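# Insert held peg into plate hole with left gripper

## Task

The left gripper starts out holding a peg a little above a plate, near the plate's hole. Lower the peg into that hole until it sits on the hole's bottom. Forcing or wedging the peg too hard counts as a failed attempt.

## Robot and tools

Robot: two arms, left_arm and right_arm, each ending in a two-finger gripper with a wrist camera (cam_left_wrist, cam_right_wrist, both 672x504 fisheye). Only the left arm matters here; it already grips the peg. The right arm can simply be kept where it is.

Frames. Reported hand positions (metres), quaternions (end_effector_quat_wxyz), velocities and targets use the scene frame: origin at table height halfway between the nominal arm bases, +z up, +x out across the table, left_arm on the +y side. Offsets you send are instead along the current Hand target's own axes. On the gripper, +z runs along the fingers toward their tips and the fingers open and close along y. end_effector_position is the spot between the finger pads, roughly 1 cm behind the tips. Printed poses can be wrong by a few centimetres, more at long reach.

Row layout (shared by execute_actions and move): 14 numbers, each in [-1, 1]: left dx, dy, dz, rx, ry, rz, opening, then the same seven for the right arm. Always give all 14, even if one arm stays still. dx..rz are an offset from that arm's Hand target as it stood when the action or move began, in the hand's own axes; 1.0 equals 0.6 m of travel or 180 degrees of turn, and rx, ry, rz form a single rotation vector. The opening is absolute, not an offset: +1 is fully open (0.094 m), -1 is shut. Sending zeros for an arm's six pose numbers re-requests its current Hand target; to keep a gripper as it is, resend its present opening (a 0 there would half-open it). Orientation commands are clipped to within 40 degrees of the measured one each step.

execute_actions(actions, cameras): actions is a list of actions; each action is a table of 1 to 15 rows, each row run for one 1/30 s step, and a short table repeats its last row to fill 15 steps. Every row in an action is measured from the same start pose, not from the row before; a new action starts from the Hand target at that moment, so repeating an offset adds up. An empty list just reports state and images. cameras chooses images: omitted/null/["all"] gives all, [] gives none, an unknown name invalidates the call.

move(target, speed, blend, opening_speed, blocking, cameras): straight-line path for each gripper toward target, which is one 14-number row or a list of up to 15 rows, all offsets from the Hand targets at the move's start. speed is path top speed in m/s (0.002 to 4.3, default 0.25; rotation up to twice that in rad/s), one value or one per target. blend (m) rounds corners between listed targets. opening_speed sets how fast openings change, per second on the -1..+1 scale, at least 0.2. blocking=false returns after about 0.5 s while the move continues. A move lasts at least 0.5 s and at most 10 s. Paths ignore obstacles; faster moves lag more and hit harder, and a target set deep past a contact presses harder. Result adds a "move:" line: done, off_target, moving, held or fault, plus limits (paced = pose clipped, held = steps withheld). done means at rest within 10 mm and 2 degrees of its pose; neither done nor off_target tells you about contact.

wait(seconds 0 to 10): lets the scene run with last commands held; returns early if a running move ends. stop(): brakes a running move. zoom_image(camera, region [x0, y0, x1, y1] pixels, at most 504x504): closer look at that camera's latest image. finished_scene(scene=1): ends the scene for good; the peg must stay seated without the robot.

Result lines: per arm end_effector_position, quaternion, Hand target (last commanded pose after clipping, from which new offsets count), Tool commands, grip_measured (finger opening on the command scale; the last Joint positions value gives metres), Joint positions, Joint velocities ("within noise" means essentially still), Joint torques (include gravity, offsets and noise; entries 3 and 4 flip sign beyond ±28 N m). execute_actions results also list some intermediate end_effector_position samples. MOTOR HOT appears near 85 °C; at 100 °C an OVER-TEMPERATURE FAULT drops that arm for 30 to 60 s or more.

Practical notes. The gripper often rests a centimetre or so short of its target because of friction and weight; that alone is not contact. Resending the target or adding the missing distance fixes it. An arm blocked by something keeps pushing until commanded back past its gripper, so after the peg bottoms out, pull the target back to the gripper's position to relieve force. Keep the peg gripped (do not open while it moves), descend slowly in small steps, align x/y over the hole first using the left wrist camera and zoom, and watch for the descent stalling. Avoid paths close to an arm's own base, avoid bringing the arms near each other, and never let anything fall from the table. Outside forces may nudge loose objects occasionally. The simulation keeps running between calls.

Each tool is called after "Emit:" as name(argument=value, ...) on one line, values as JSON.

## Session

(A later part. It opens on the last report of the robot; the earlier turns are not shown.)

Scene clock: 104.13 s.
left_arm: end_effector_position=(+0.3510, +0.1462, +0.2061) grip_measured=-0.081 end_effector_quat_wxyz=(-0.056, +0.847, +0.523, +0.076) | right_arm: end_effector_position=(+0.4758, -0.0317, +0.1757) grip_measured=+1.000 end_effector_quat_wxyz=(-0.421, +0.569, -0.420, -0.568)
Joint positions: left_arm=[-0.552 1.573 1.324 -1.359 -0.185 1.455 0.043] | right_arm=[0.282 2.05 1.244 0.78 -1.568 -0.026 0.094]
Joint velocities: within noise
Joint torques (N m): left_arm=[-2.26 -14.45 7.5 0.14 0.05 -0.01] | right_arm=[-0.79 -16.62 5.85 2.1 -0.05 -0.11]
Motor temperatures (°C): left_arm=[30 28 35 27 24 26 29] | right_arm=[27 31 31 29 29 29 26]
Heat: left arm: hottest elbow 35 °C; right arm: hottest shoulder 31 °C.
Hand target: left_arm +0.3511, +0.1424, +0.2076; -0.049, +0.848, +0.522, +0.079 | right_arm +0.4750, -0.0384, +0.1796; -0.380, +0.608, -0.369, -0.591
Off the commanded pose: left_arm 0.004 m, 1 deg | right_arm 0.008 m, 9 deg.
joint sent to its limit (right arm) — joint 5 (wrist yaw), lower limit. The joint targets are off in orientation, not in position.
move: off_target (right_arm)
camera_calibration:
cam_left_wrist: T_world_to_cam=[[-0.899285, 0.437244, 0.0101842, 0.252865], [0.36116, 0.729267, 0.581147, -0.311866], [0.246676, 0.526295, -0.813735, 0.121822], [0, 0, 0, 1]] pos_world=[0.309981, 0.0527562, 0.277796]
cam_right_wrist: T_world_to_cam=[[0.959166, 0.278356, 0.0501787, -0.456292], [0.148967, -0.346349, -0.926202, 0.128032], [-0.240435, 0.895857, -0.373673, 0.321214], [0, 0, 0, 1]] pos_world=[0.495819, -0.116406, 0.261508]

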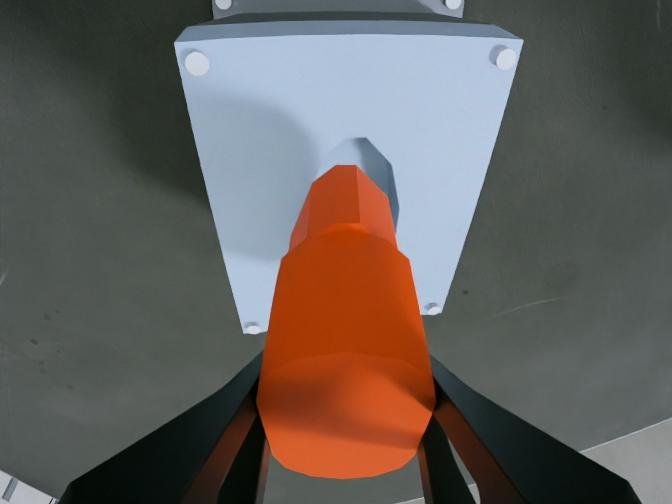

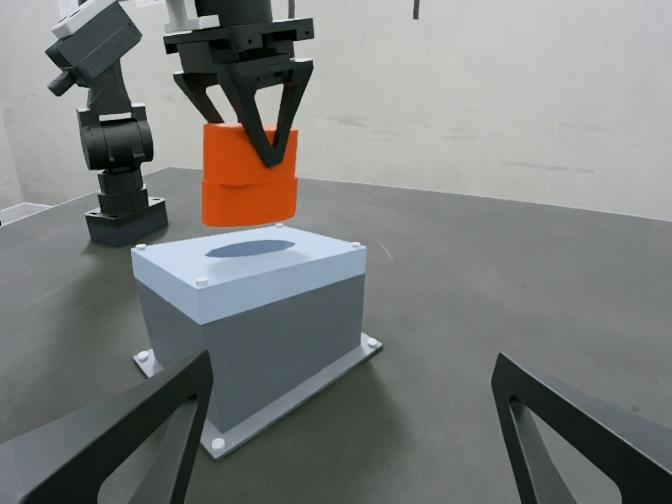

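Emit:
move(target=[[0.0295,-0.0083,-0.0877,-0.0045,0,-0.003,-1,0,0,0,0,0,0,1],[0.0082,-0.0095,0.034,-0.0045,0,-0.003,-1,0,0,0,0,0,0,1]], speed=[0.12, 0.06])

Emit:
zoom_image(camera="cam_left_wrist", region=[270, 110, 410, 250])

Emit:
zoom_image(camera="cam_right_wrist", region=[180, 130, 320, 270])

Scene clock: 107.77 s.
left_arm: end_effector_position=(+0.3458, +0.1496, +0.1878) grip_measured=-0.081 end_effector_quat_wxyz=(-0.047, +0.847, +0.524, +0.080) | right_arm: end_effector_position=(+0.4758, -0.0317, +0.1757) grip_measured=+1.000 end_effector_quat_wxyz=(-0.421, +0.569, -0.420, -0.568)
Joint positions: left_arm=[-0.552 1.558 1.257 -1.287 -0.185 1.455 0.043] | right_arm=[0.282 2.05 1.244 0.78 -1.568 -0.026 0.094]
Joint velocities: within noise
Joint torques (N m): left_arm=[-1.03 -13.98 7.46 0.2 -0.03 0.1] | right_arm=[-0.79 -16.62 5.86 2.13 -0.05 -0.1]
Motor temperatures (°C): left_arm=[30 28 35 27 24 26 29] | right_arm=[27 31 31 29 29 29 26]
Heat: left arm: hottest elbow 35 °C; right arm: hottest shoulder 31 °C.
Hand target: left_arm +0.3499, +0.1527, +0.1885; -0.042, +0.846, +0.525, +0.083 | right_arm +0.4750, -0.0384, +0.1796; -0.380, +0.608, -0.369, -0.591
Off the commanded pose: left_arm 0.005 m, 1 deg | right_arm 0.008 m, 9 deg.
joint sent to its limit (right arm) — joint 5 (wrist yaw), lower limit. The joint targets are off in orientation, not in position.
move: off_target (right_arm)
camera_calibration:
cam_left_wrist: T_world_to_cam=[[-0.89929, 0.437259, -0.00908364, 0.250361], [0.351742, 0.735442, 0.579139, -0.299111], [0.259915, 0.517619, -0.815178, 0.103442], [0, 0, 0, 1]] pos_world=[0.303471, 0.0569626, 0.259824]
cam_right_wrist: T_world_to_cam=[[0.959166, 0.278356, 0.0501787, -0.456292], [0.148967, -0.346349, -0.926202, 0.128032], [-0.240435, 0.895857, -0.373673, 0.321214], [0, 0, 0, 1]] pos_world=[0.495819, -0.116406, 0.261508]

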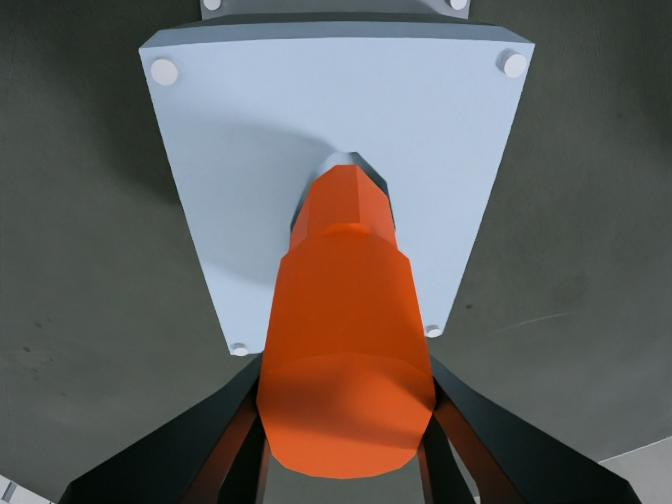

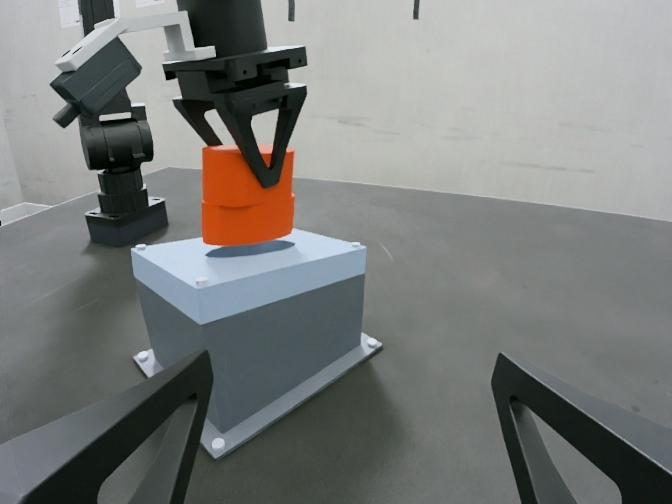

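Scaled by 3.600 from the camera's 672x504 image, which has a finer 960x720 frame.

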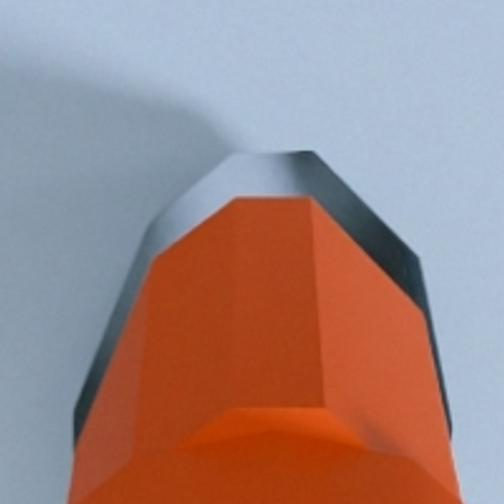

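Scaled by 3.600 from the camera's 672x504 image, which has a finer 960x720 frame.

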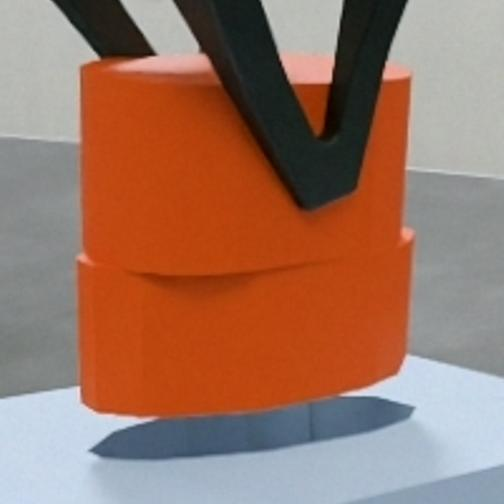

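Emit:
move(target=[-0.0095,-0.0013,0.0508,0.003,0,0,-1,0,0,0,0,0,0,1], speed=0.06)

Emit:
zoom_image(camera="cam_left_wrist", region=[270, 130, 410, 270])

Emit:
zoom_image(camera="cam_right_wrist", region=[180, 130, 320, 270])

Scene clock: 109.07 s.
left_arm: end_effector_position=(+0.3463, +0.1494, +0.1578) grip_measured=-0.081 end_effector_quat_wxyz=(-0.050, +0.847, +0.524, +0.079) | right_arm: end_effector_position=(+0.4758, -0.0317, +0.1757) grip_measured=+1.000 end_effector_quat_wxyz=(-0.421, +0.569, -0.420, -0.568)
Joint positions: left_arm=[-0.551 1.589 1.211 -1.216 -0.185 1.455 0.043] | right_arm=[0.282 2.05 1.244 0.78 -1.568 -0.026 0.094]
Joint velocities: within noise
Joint torques (N m): left_arm=[-1.03 -14.1 7.1 0.18 0 0.08] | right_arm=[-0.73 -16.62 5.86 2.1 -0.04 -0.1]
Motor temperatures (°C): left_arm=[30 28 35 27 24 26 29] | right_arm=[27 31 31 29 29 29 26]
Heat: left arm: hottest elbow 35 °C; right arm: hottest shoulder 31 °C.
Hand target: left_arm +0.3497, +0.1528, +0.1574; -0.046, +0.846, +0.526, +0.081 | right_arm +0.4750, -0.0384, +0.1796; -0.380, +0.608, -0.369, -0.591
Off the commanded pose: left_arm 0.005 m, 1 deg | right_arm 0.008 m, 9 deg.
joint sent to its limit (right arm) — joint 5 (wrist yaw), lower limit. The joint targets are off in orientation, not in position.
move: off_target (right_arm)
camera_calibration:
cam_left_wrist: T_world_to_cam=[[-0.899472, 0.436966, -0.00347087, 0.249948], [0.354229, 0.733768, 0.579747, -0.282534], [0.255876, 0.520237, -0.814789, 0.0798373], [0, 0, 0, 1]] pos_world=[0.304474, 0.0565612, 0.229716]
cam_right_wrist: T_world_to_cam=[[0.959166, 0.278356, 0.0501787, -0.456292], [0.148967, -0.346349, -0.926202, 0.128032], [-0.240435, 0.895857, -0.373673, 0.321214], [0, 0, 0, 1]] pos_world=[0.495819, -0.116406, 0.261508]

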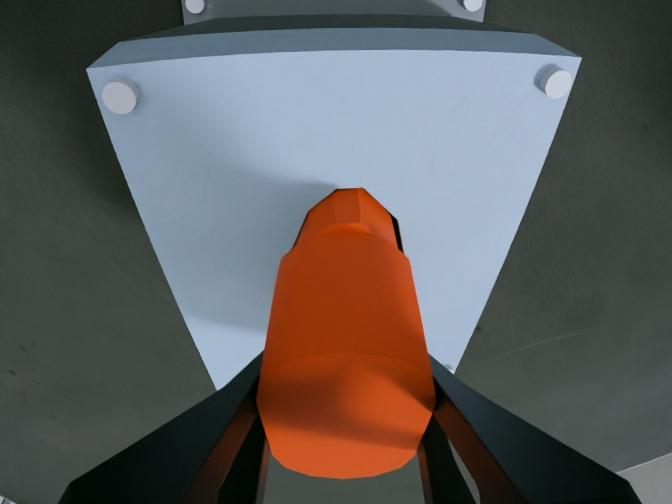

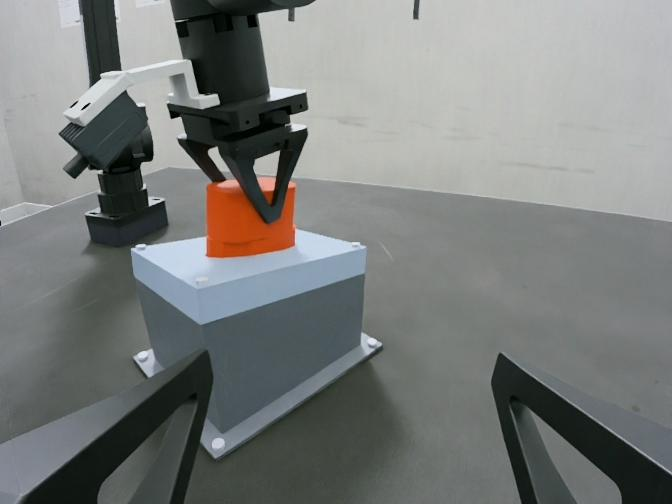

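Scaled by 3.600 from the camera's 672x504 image, which has a finer 960x720 frame.

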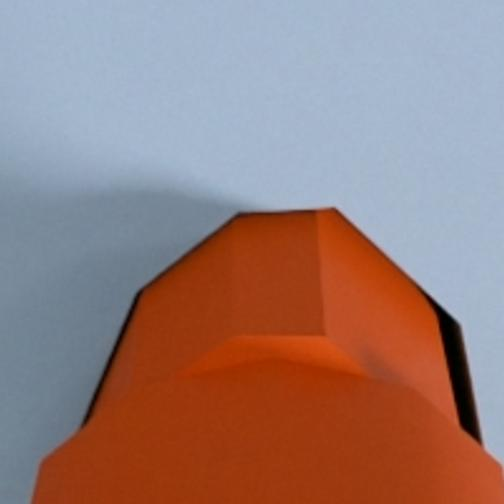

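Scaled by 3.600 from the camera's 672x504 image, which has a finer 960x720 frame.

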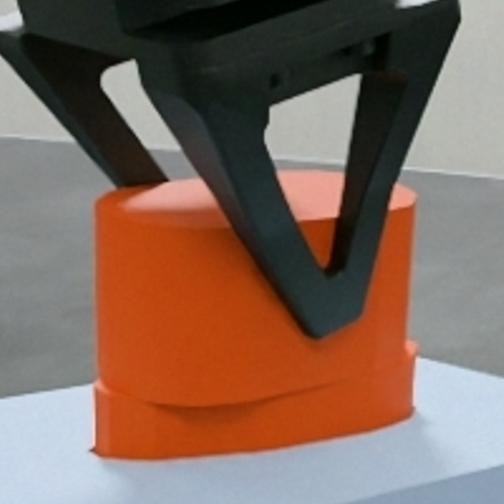

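Emit:
move(target=[-0.0012,-0.0006,0.0068,0,0,0,-1,0,0,0,0,0,0,1], speed=0.05, cameras=[])

Emit:
move(target=[-0.0015,-0.0008,0.0083,0,0,0,-1,0,0,0,0,0,0,1], speed=0.05)

Emit:
zoom_image(camera="cam_right_wrist", region=[180, 130, 320, 270])

Scene clock: 109.93 s.
left_arm: end_effector_position=(+0.3467, +0.1491, +0.1573) grip_measured=-0.081 end_effector_quat_wxyz=(-0.049, +0.847, +0.524, +0.079) | right_arm: end_effector_position=(+0.4758, -0.0317, +0.1757) grip_measured=+1.000 end_effector_quat_wxyz=(-0.421, +0.569, -0.420, -0.568)
Joint positions: left_arm=[-0.551 1.589 1.209 -1.211 -0.185 1.455 0.043] | right_arm=[0.282 2.05 1.244 0.78 -1.568 -0.026 0.094]
Joint velocities: within noise
Joint torques (N m): left_arm=[-1.03 -13.86 6.69 0.42 0 0.09] | right_arm=[-0.73 -16.62 5.83 2.11 -0.04 -0.1]
Motor temperatures (°C): left_arm=[30 28 35 27 24 26 29] | right_arm=[27 31 31 29 29 29 26]
Heat: left arm: hottest elbow 35 °C; right arm: hottest shoulder 31 °C.
Hand target: left_arm +0.3494, +0.1529, +0.1533; -0.046, +0.846, +0.526, +0.080 | right_arm +0.4750, -0.0384, +0.1796; -0.380, +0.608, -0.369, -0.591
Off the commanded pose: left_arm 0.006 m, 0 deg | right_arm 0.008 m, 9 deg.
joint sent to its limit (right arm) — joint 5 (wrist yaw), lower limit. The joint targets are off in orientation, not in position.
move: off_target (right_arm)
No camera images: "cameras" was empty.

Scene clock: 110.63 s.
left_arm: end_effector_position=(+0.3463, +0.1494, +0.1566) grip_measured=-0.081 end_effector_quat_wxyz=(-0.048, +0.847, +0.523, +0.080) | right_arm: end_effector_position=(+0.4758, -0.0317, +0.1757) grip_measured=+1.000 end_effector_quat_wxyz=(-0.421, +0.569, -0.420, -0.568)
Joint positions: left_arm=[-0.551 1.588 1.205 -1.207 -0.185 1.456 0.043] | right_arm=[0.282 2.05 1.244 0.78 -1.568 -0.026 0.094]
Joint velocities: within noise
Joint torques (N m): left_arm=[-0.97 -13.33 6.27 0.75 0.01 0.08] | right_arm=[-0.67 -16.56 5.85 2.13 -0.05 -0.11]
Motor temperatures (°C): left_arm=[30 28 35 27 24 26 29] | right_arm=[27 31 31 29 29 29 26]
Heat: left arm: hottest elbow 35 °C; right arm: hottest shoulder 31 °C.
Hand target: left_arm +0.3490, +0.1532, +0.1481; -0.047, +0.846, +0.526, +0.080 | right_arm +0.4750, -0.0384, +0.1796; -0.380, +0.608, -0.369, -0.591
Off the commanded pose: left_arm 0.010 m, 0 deg | right_arm 0.008 m, 9 deg.
joint sent to its limit (right arm) — joint 5 (wrist yaw), lower limit. The joint targets are off in orientation, not in position.
move: off_target (right_arm)
camera_calibration:
cam_left_wrist: T_world_to_cam=[[-0.899129, 0.437614, -0.00779833, 0.250342], [0.352747, 0.735079, 0.57899, -0.281297], [0.259106, 0.517836, -0.815298, 0.0781339], [0, 0, 0, 1]] pos_world=[0.304071, 0.0567619, 0.228523]
cam_right_wrist: T_world_to_cam=[[0.959166, 0.278356, 0.0501787, -0.456292], [0.148967, -0.346349, -0.926202, 0.128032], [-0.240435, 0.895857, -0.373673, 0.321214], [0, 0, 0, 1]] pos_world=[0.495819, -0.116406, 0.261508]

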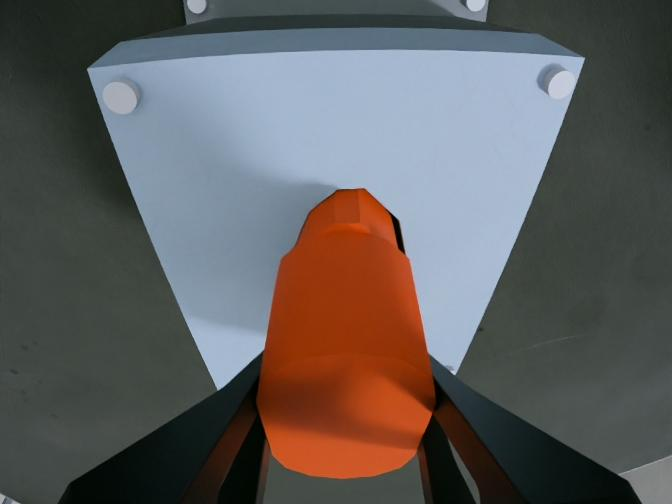

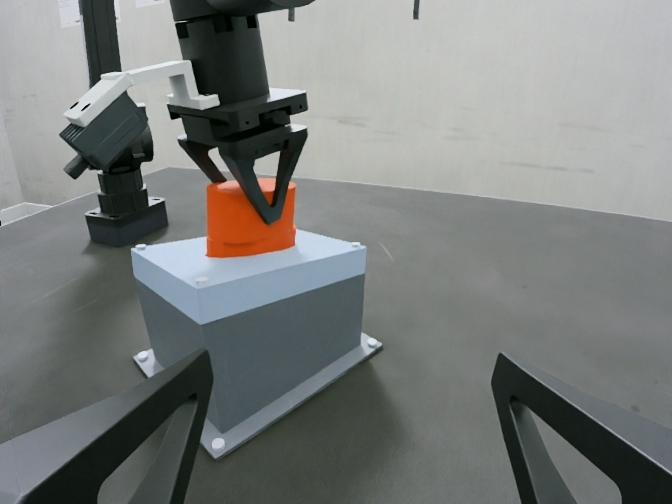

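Scaled by 3.600 from the camera's 672x504 image, which has a finer 960x720 frame.

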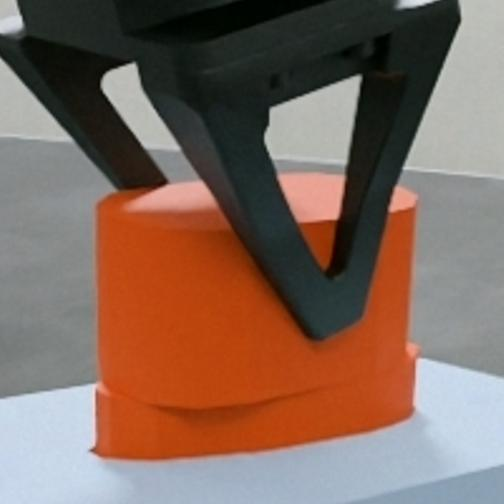

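Emit:
move(target=[0.0021,0.0003,-0.0118,0,0,0,-1,0,0,0,0,0,0,1], speed=0.05, cameras=[])

Emit:
move(target=[0,0,0,0,0,0,0.3,0,0,0,0,0,0,1], opening_speed=0.4)

Emit:
zoom_image(camera="cam_right_wrist", region=[180, 130, 320, 270])

Scene clock: 111.50 s.
left_arm: end_effector_position=(+0.3464, +0.1493, +0.1567) grip_measured=-0.081 end_effector_quat_wxyz=(-0.047, +0.847, +0.524, +0.080) | right_arm: end_effector_position=(+0.4758, -0.0317, +0.1757) grip_measured=+1.000 end_effector_quat_wxyz=(-0.421, +0.569, -0.420, -0.568)
Joint positions: left_arm=[-0.551 1.587 1.205 -1.207 -0.185 1.456 0.043] | right_arm=[0.282 2.05 1.244 0.78 -1.568 -0.026 0.094]
Joint velocities: within noise
Joint torques (N m): left_arm=[-1.03 -13.86 7.13 0.08 0 0.07] | right_arm=[-0.67 -16.62 5.86 2.13 -0.03 -0.1]
Motor temperatures (°C): left_arm=[30 28 35 27 24 26 29] | right_arm=[27 31 31 29 29 29 26]
Heat: left arm: hottest elbow 35 °C; right arm: hottest shoulder 31 °C.
Hand target: left_arm +0.3491, +0.1530, +0.1554; -0.046, +0.846, +0.526, +0.080 | right_arm +0.4750, -0.0384, +0.1796; -0.380, +0.608, -0.369, -0.591
Off the commanded pose: left_arm 0.005 m, 0 deg | right_arm 0.008 m, 9 deg.
joint sent to its limit (right arm) — joint 5 (wrist yaw), lower limit. The joint targets are off in orientation, not in position.
move: off_target (right_arm)
No camera images: "cameras" was empty.

Scene clock: 115.07 s.
left_arm: end_effector_position=(+0.3464, +0.1494, +0.1567) grip_measured=+0.297 end_effector_quat_wxyz=(-0.047, +0.847, +0.523, +0.080) | right_arm: end_effector_position=(+0.4758, -0.0317, +0.1757) grip_measured=+1.000 end_effector_quat_wxyz=(-0.421, +0.569, -0.420, -0.568)
Joint positions: left_arm=[-0.551 1.587 1.205 -1.207 -0.185 1.456 0.061] | right_arm=[0.282 2.05 1.244 0.78 -1.568 -0.026 0.094]
Joint velocities: within noise
Joint torques (N m): left_arm=[-0.97 -13.86 7.15 0.06 0.01 0.08] | right_arm=[-0.73 -16.73 5.86 2.1 -0.04 -0.11]
Motor temperatures (°C): left_arm=[30 28 35 27 24 26 29] | right_arm=[27 31 31 29 29 29 26]
Heat: left arm: hottest elbow 35 °C; right arm: hottest shoulder 31 °C.
Hand target: left_arm +0.3492, +0.1531, +0.1554; -0.046, +0.846, +0.526, +0.081 | right_arm +0.4750, -0.0384, +0.1796; -0.380, +0.608, -0.369, -0.591
Off the commanded pose: left_arm 0.005 m, 0 deg | right_arm 0.008 m, 9 deg.
joint sent to its limit (right arm) — joint 5 (wrist yaw), lower limit. The joint targets are off in orientation, not in position.
move: off_target (right_arm)
camera_calibration:
cam_left_wrist: T_world_to_cam=[[-0.899123, 0.437612, -0.0086327, 0.250622], [0.352253, 0.73517, 0.579174, -0.281346], [0.2598, 0.517708, -0.815158, 0.0780363], [0, 0, 0, 1]] pos_world=[0.304171, 0.056762, 0.228724]
cam_right_wrist: T_world_to_cam=[[0.959166, 0.278356, 0.0501787, -0.456292], [0.148967, -0.346349, -0.926202, 0.128032], [-0.240435, 0.895857, -0.373673, 0.321214], [0, 0, 0, 1]] pos_world=[0.495819, -0.116406, 0.261508]

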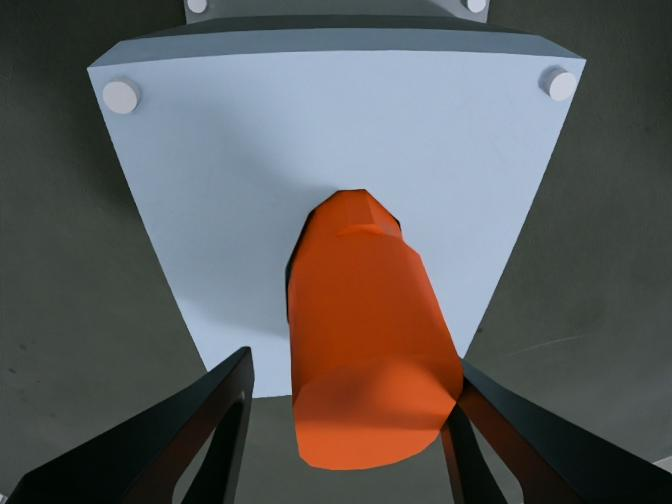

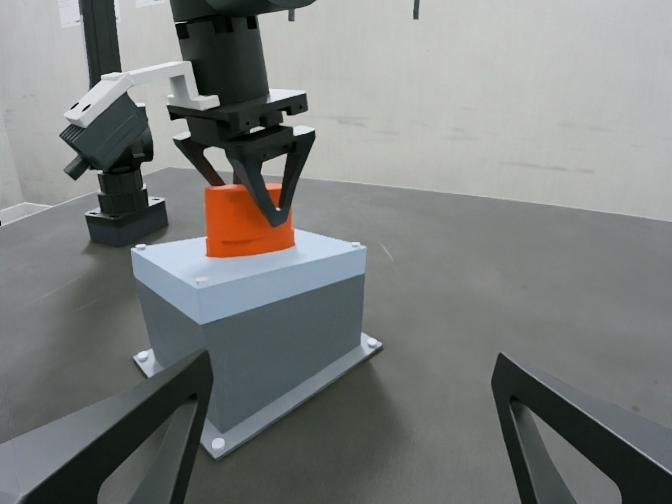

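Scaled by 3.600 from the camera's 672x504 image, which has a finer 960x720 frame.

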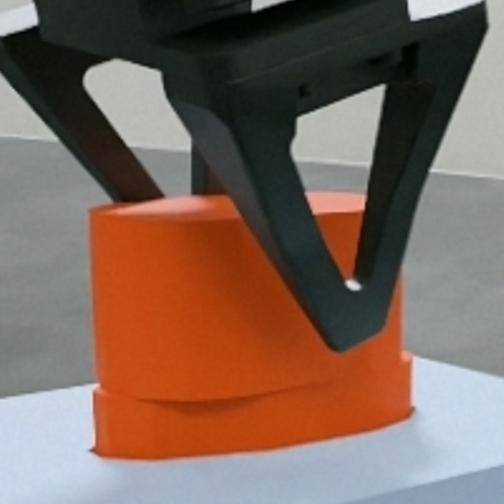

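Emit:
move(target=[0,0,0,0,0,0,0.9,0,0,0,0,0,0,1], opening_speed=0.5)

Emit:
zoom_image(camera="cam_right_wrist", region=[180, 130, 320, 270])

Scene clock: 116.77 s.
left_arm: end_effector_position=(+0.3464, +0.1494, +0.1567) grip_measured=+0.897 end_effector_quat_wxyz=(-0.047, +0.847, +0.523, +0.080) | right_arm: end_effector_position=(+0.4758, -0.0317, +0.1757) grip_measured=+1.000 end_effector_quat_wxyz=(-0.421, +0.569, -0.420, -0.568)
Joint positions: left_arm=[-0.551 1.587 1.205 -1.207 -0.185 1.456 0.089] | right_arm=[0.282 2.05 1.244 0.78 -1.568 -0.026 0.094]
Joint velocities: within noise
Joint torques (N m): left_arm=[-1.03 -13.86 7.12 0.08 0.01 0.08] | right_arm=[-0.79 -16.5 5.85 2.09 -0.05 -0.11]
Motor temperatures (°C): left_arm=[30 28 35 27 24 26 28] | right_arm=[27 31 31 28 29 29 26]
Heat: left arm: hottest elbow 35 °C; right arm: hottest shoulder 31 °C.
Hand target: left_arm +0.3492, +0.1531, +0.1554; -0.046, +0.846, +0.526, +0.081 | right_arm +0.4750, -0.0384, +0.1796; -0.380, +0.608, -0.369, -0.591
Off the commanded pose: left_arm 0.005 m, 0 deg | right_arm 0.008 m, 9 deg.
joint sent to its limit (right arm) — joint 5 (wrist yaw), lower limit. The joint targets are off in orientation, not in position.
move: off_target (right_arm)
camera_calibration:
cam_left_wrist: T_world_to_cam=[[-0.899123, 0.437612, -0.0086327, 0.250622], [0.352253, 0.73517, 0.579174, -0.281346], [0.2598, 0.517708, -0.815158, 0.0780363], [0, 0, 0, 1]] pos_world=[0.304171, 0.056762, 0.228724]
cam_right_wrist: T_world_to_cam=[[0.959166, 0.278356, 0.0501787, -0.456292], [0.148967, -0.346349, -0.926202, 0.128032], [-0.240435, 0.895857, -0.373673, 0.321214], [0, 0, 0, 1]] pos_world=[0.495819, -0.116406, 0.261508]

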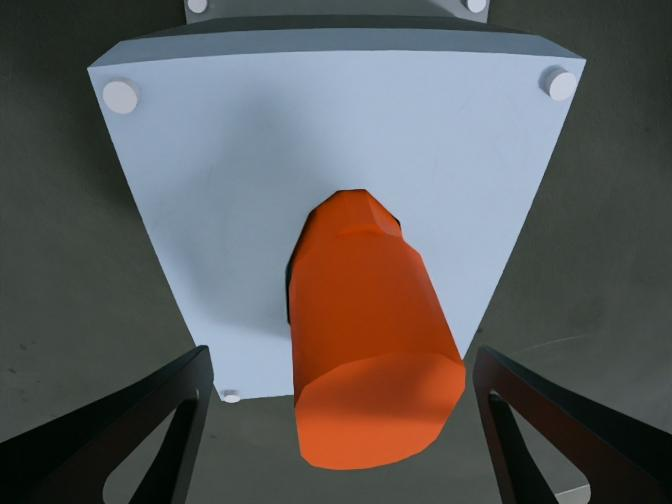

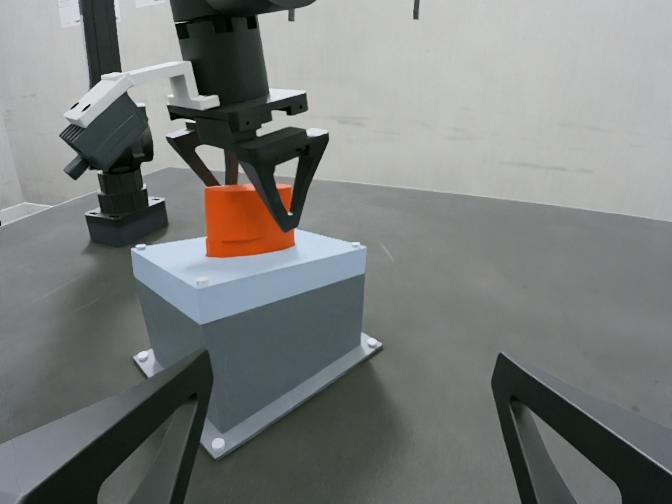

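Scaled by 3.600 from the camera's 672x504 image, which has a finer 960x720 frame.

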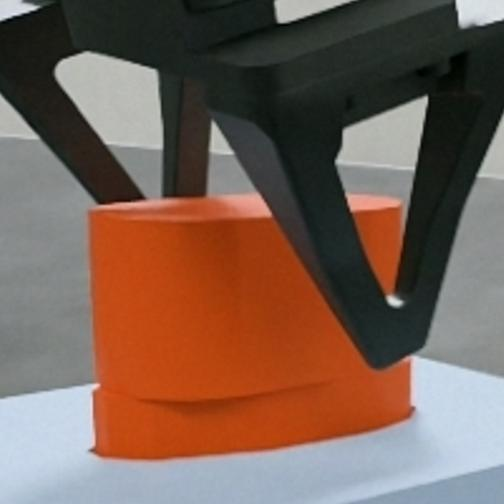

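Emit:
move(target=[0.031,0.0,-0.164,0,0,0,0.9,0,0,0,0,0,0,1], speed=0.12)

Emit:
zoom_image(camera="cam_right_wrist", region=[180, 130, 320, 270])

Scene clock: 118.50 s.
left_arm: end_effector_position=(+0.3329, +0.1582, +0.2306) grip_measured=+0.897 end_effector_quat_wxyz=(-0.071, +0.848, +0.521, +0.069) | right_arm: end_effector_position=(+0.4758, -0.0317, +0.1757) grip_measured=+1.000 end_effector_quat_wxyz=(-0.421, +0.569, -0.420, -0.568)
Joint positions: left_arm=[-0.551 1.524 1.332 -1.448 -0.185 1.456 0.089] | right_arm=[0.282 2.05 1.244 0.78 -1.568 -0.026 0.094]
Joint velocities: within noise
Joint torques (N m): left_arm=[-1.03 -13.92 11.85 -0.61 -0.01 0.08] | right_arm=[-0.79 -16.5 5.87 2.13 -0.04 -0.1]
Motor temperatures (°C): left_arm=[30 28 35 27 24 26 28] | right_arm=[27 31 31 28 29 29 26]
Heat: left arm: hottest elbow 35 °C; right arm: hottest shoulder 31 °C.
Hand target: left_arm +0.3486, +0.1535, +0.2555; -0.047, +0.846, +0.526, +0.080 | right_arm +0.4750, -0.0384, +0.1796; -0.380, +0.608, -0.369, -0.591
Off the commanded pose: left_arm 0.030 m, 3 deg | right_arm 0.008 m, 9 deg.
joint sent to its limit (right arm) — joint 5 (wrist yaw), lower limit. The joint targets are off in orientation, not in position.
move: off_target (left_arm, right_arm)
camera_calibration:
cam_left_wrist: T_world_to_cam=[[-0.898373, 0.437137, 0.0428627, 0.223141], [0.377555, 0.71867, 0.583923, -0.332693], [0.22445, 0.540764, -0.810677, 0.144255], [0, 0, 0, 1]] pos_world=[0.293696, 0.0635454, 0.301647]
cam_right_wrist: T_world_to_cam=[[0.959166, 0.278356, 0.0501787, -0.456292], [0.148967, -0.346349, -0.926202, 0.128032], [-0.240435, 0.895857, -0.373673, 0.321214], [0, 0, 0, 1]] pos_world=[0.495819, -0.116406, 0.261508]

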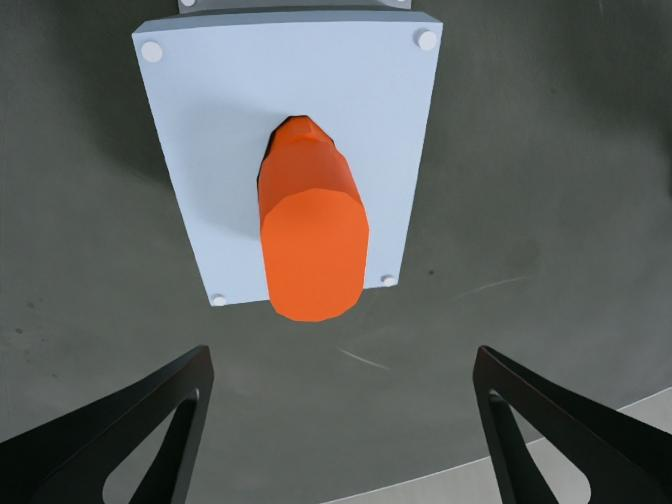

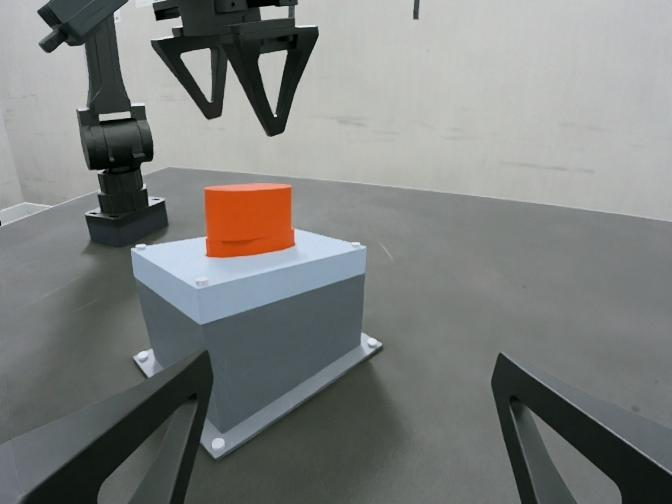

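Scaled by 3.600 from the camera's 672x504 image, which has a finer 960x720 frame.

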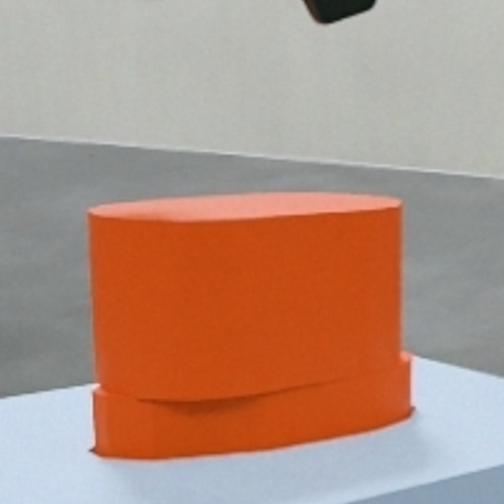

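Emit:
finished_scene()

The scene is finished: the task was done.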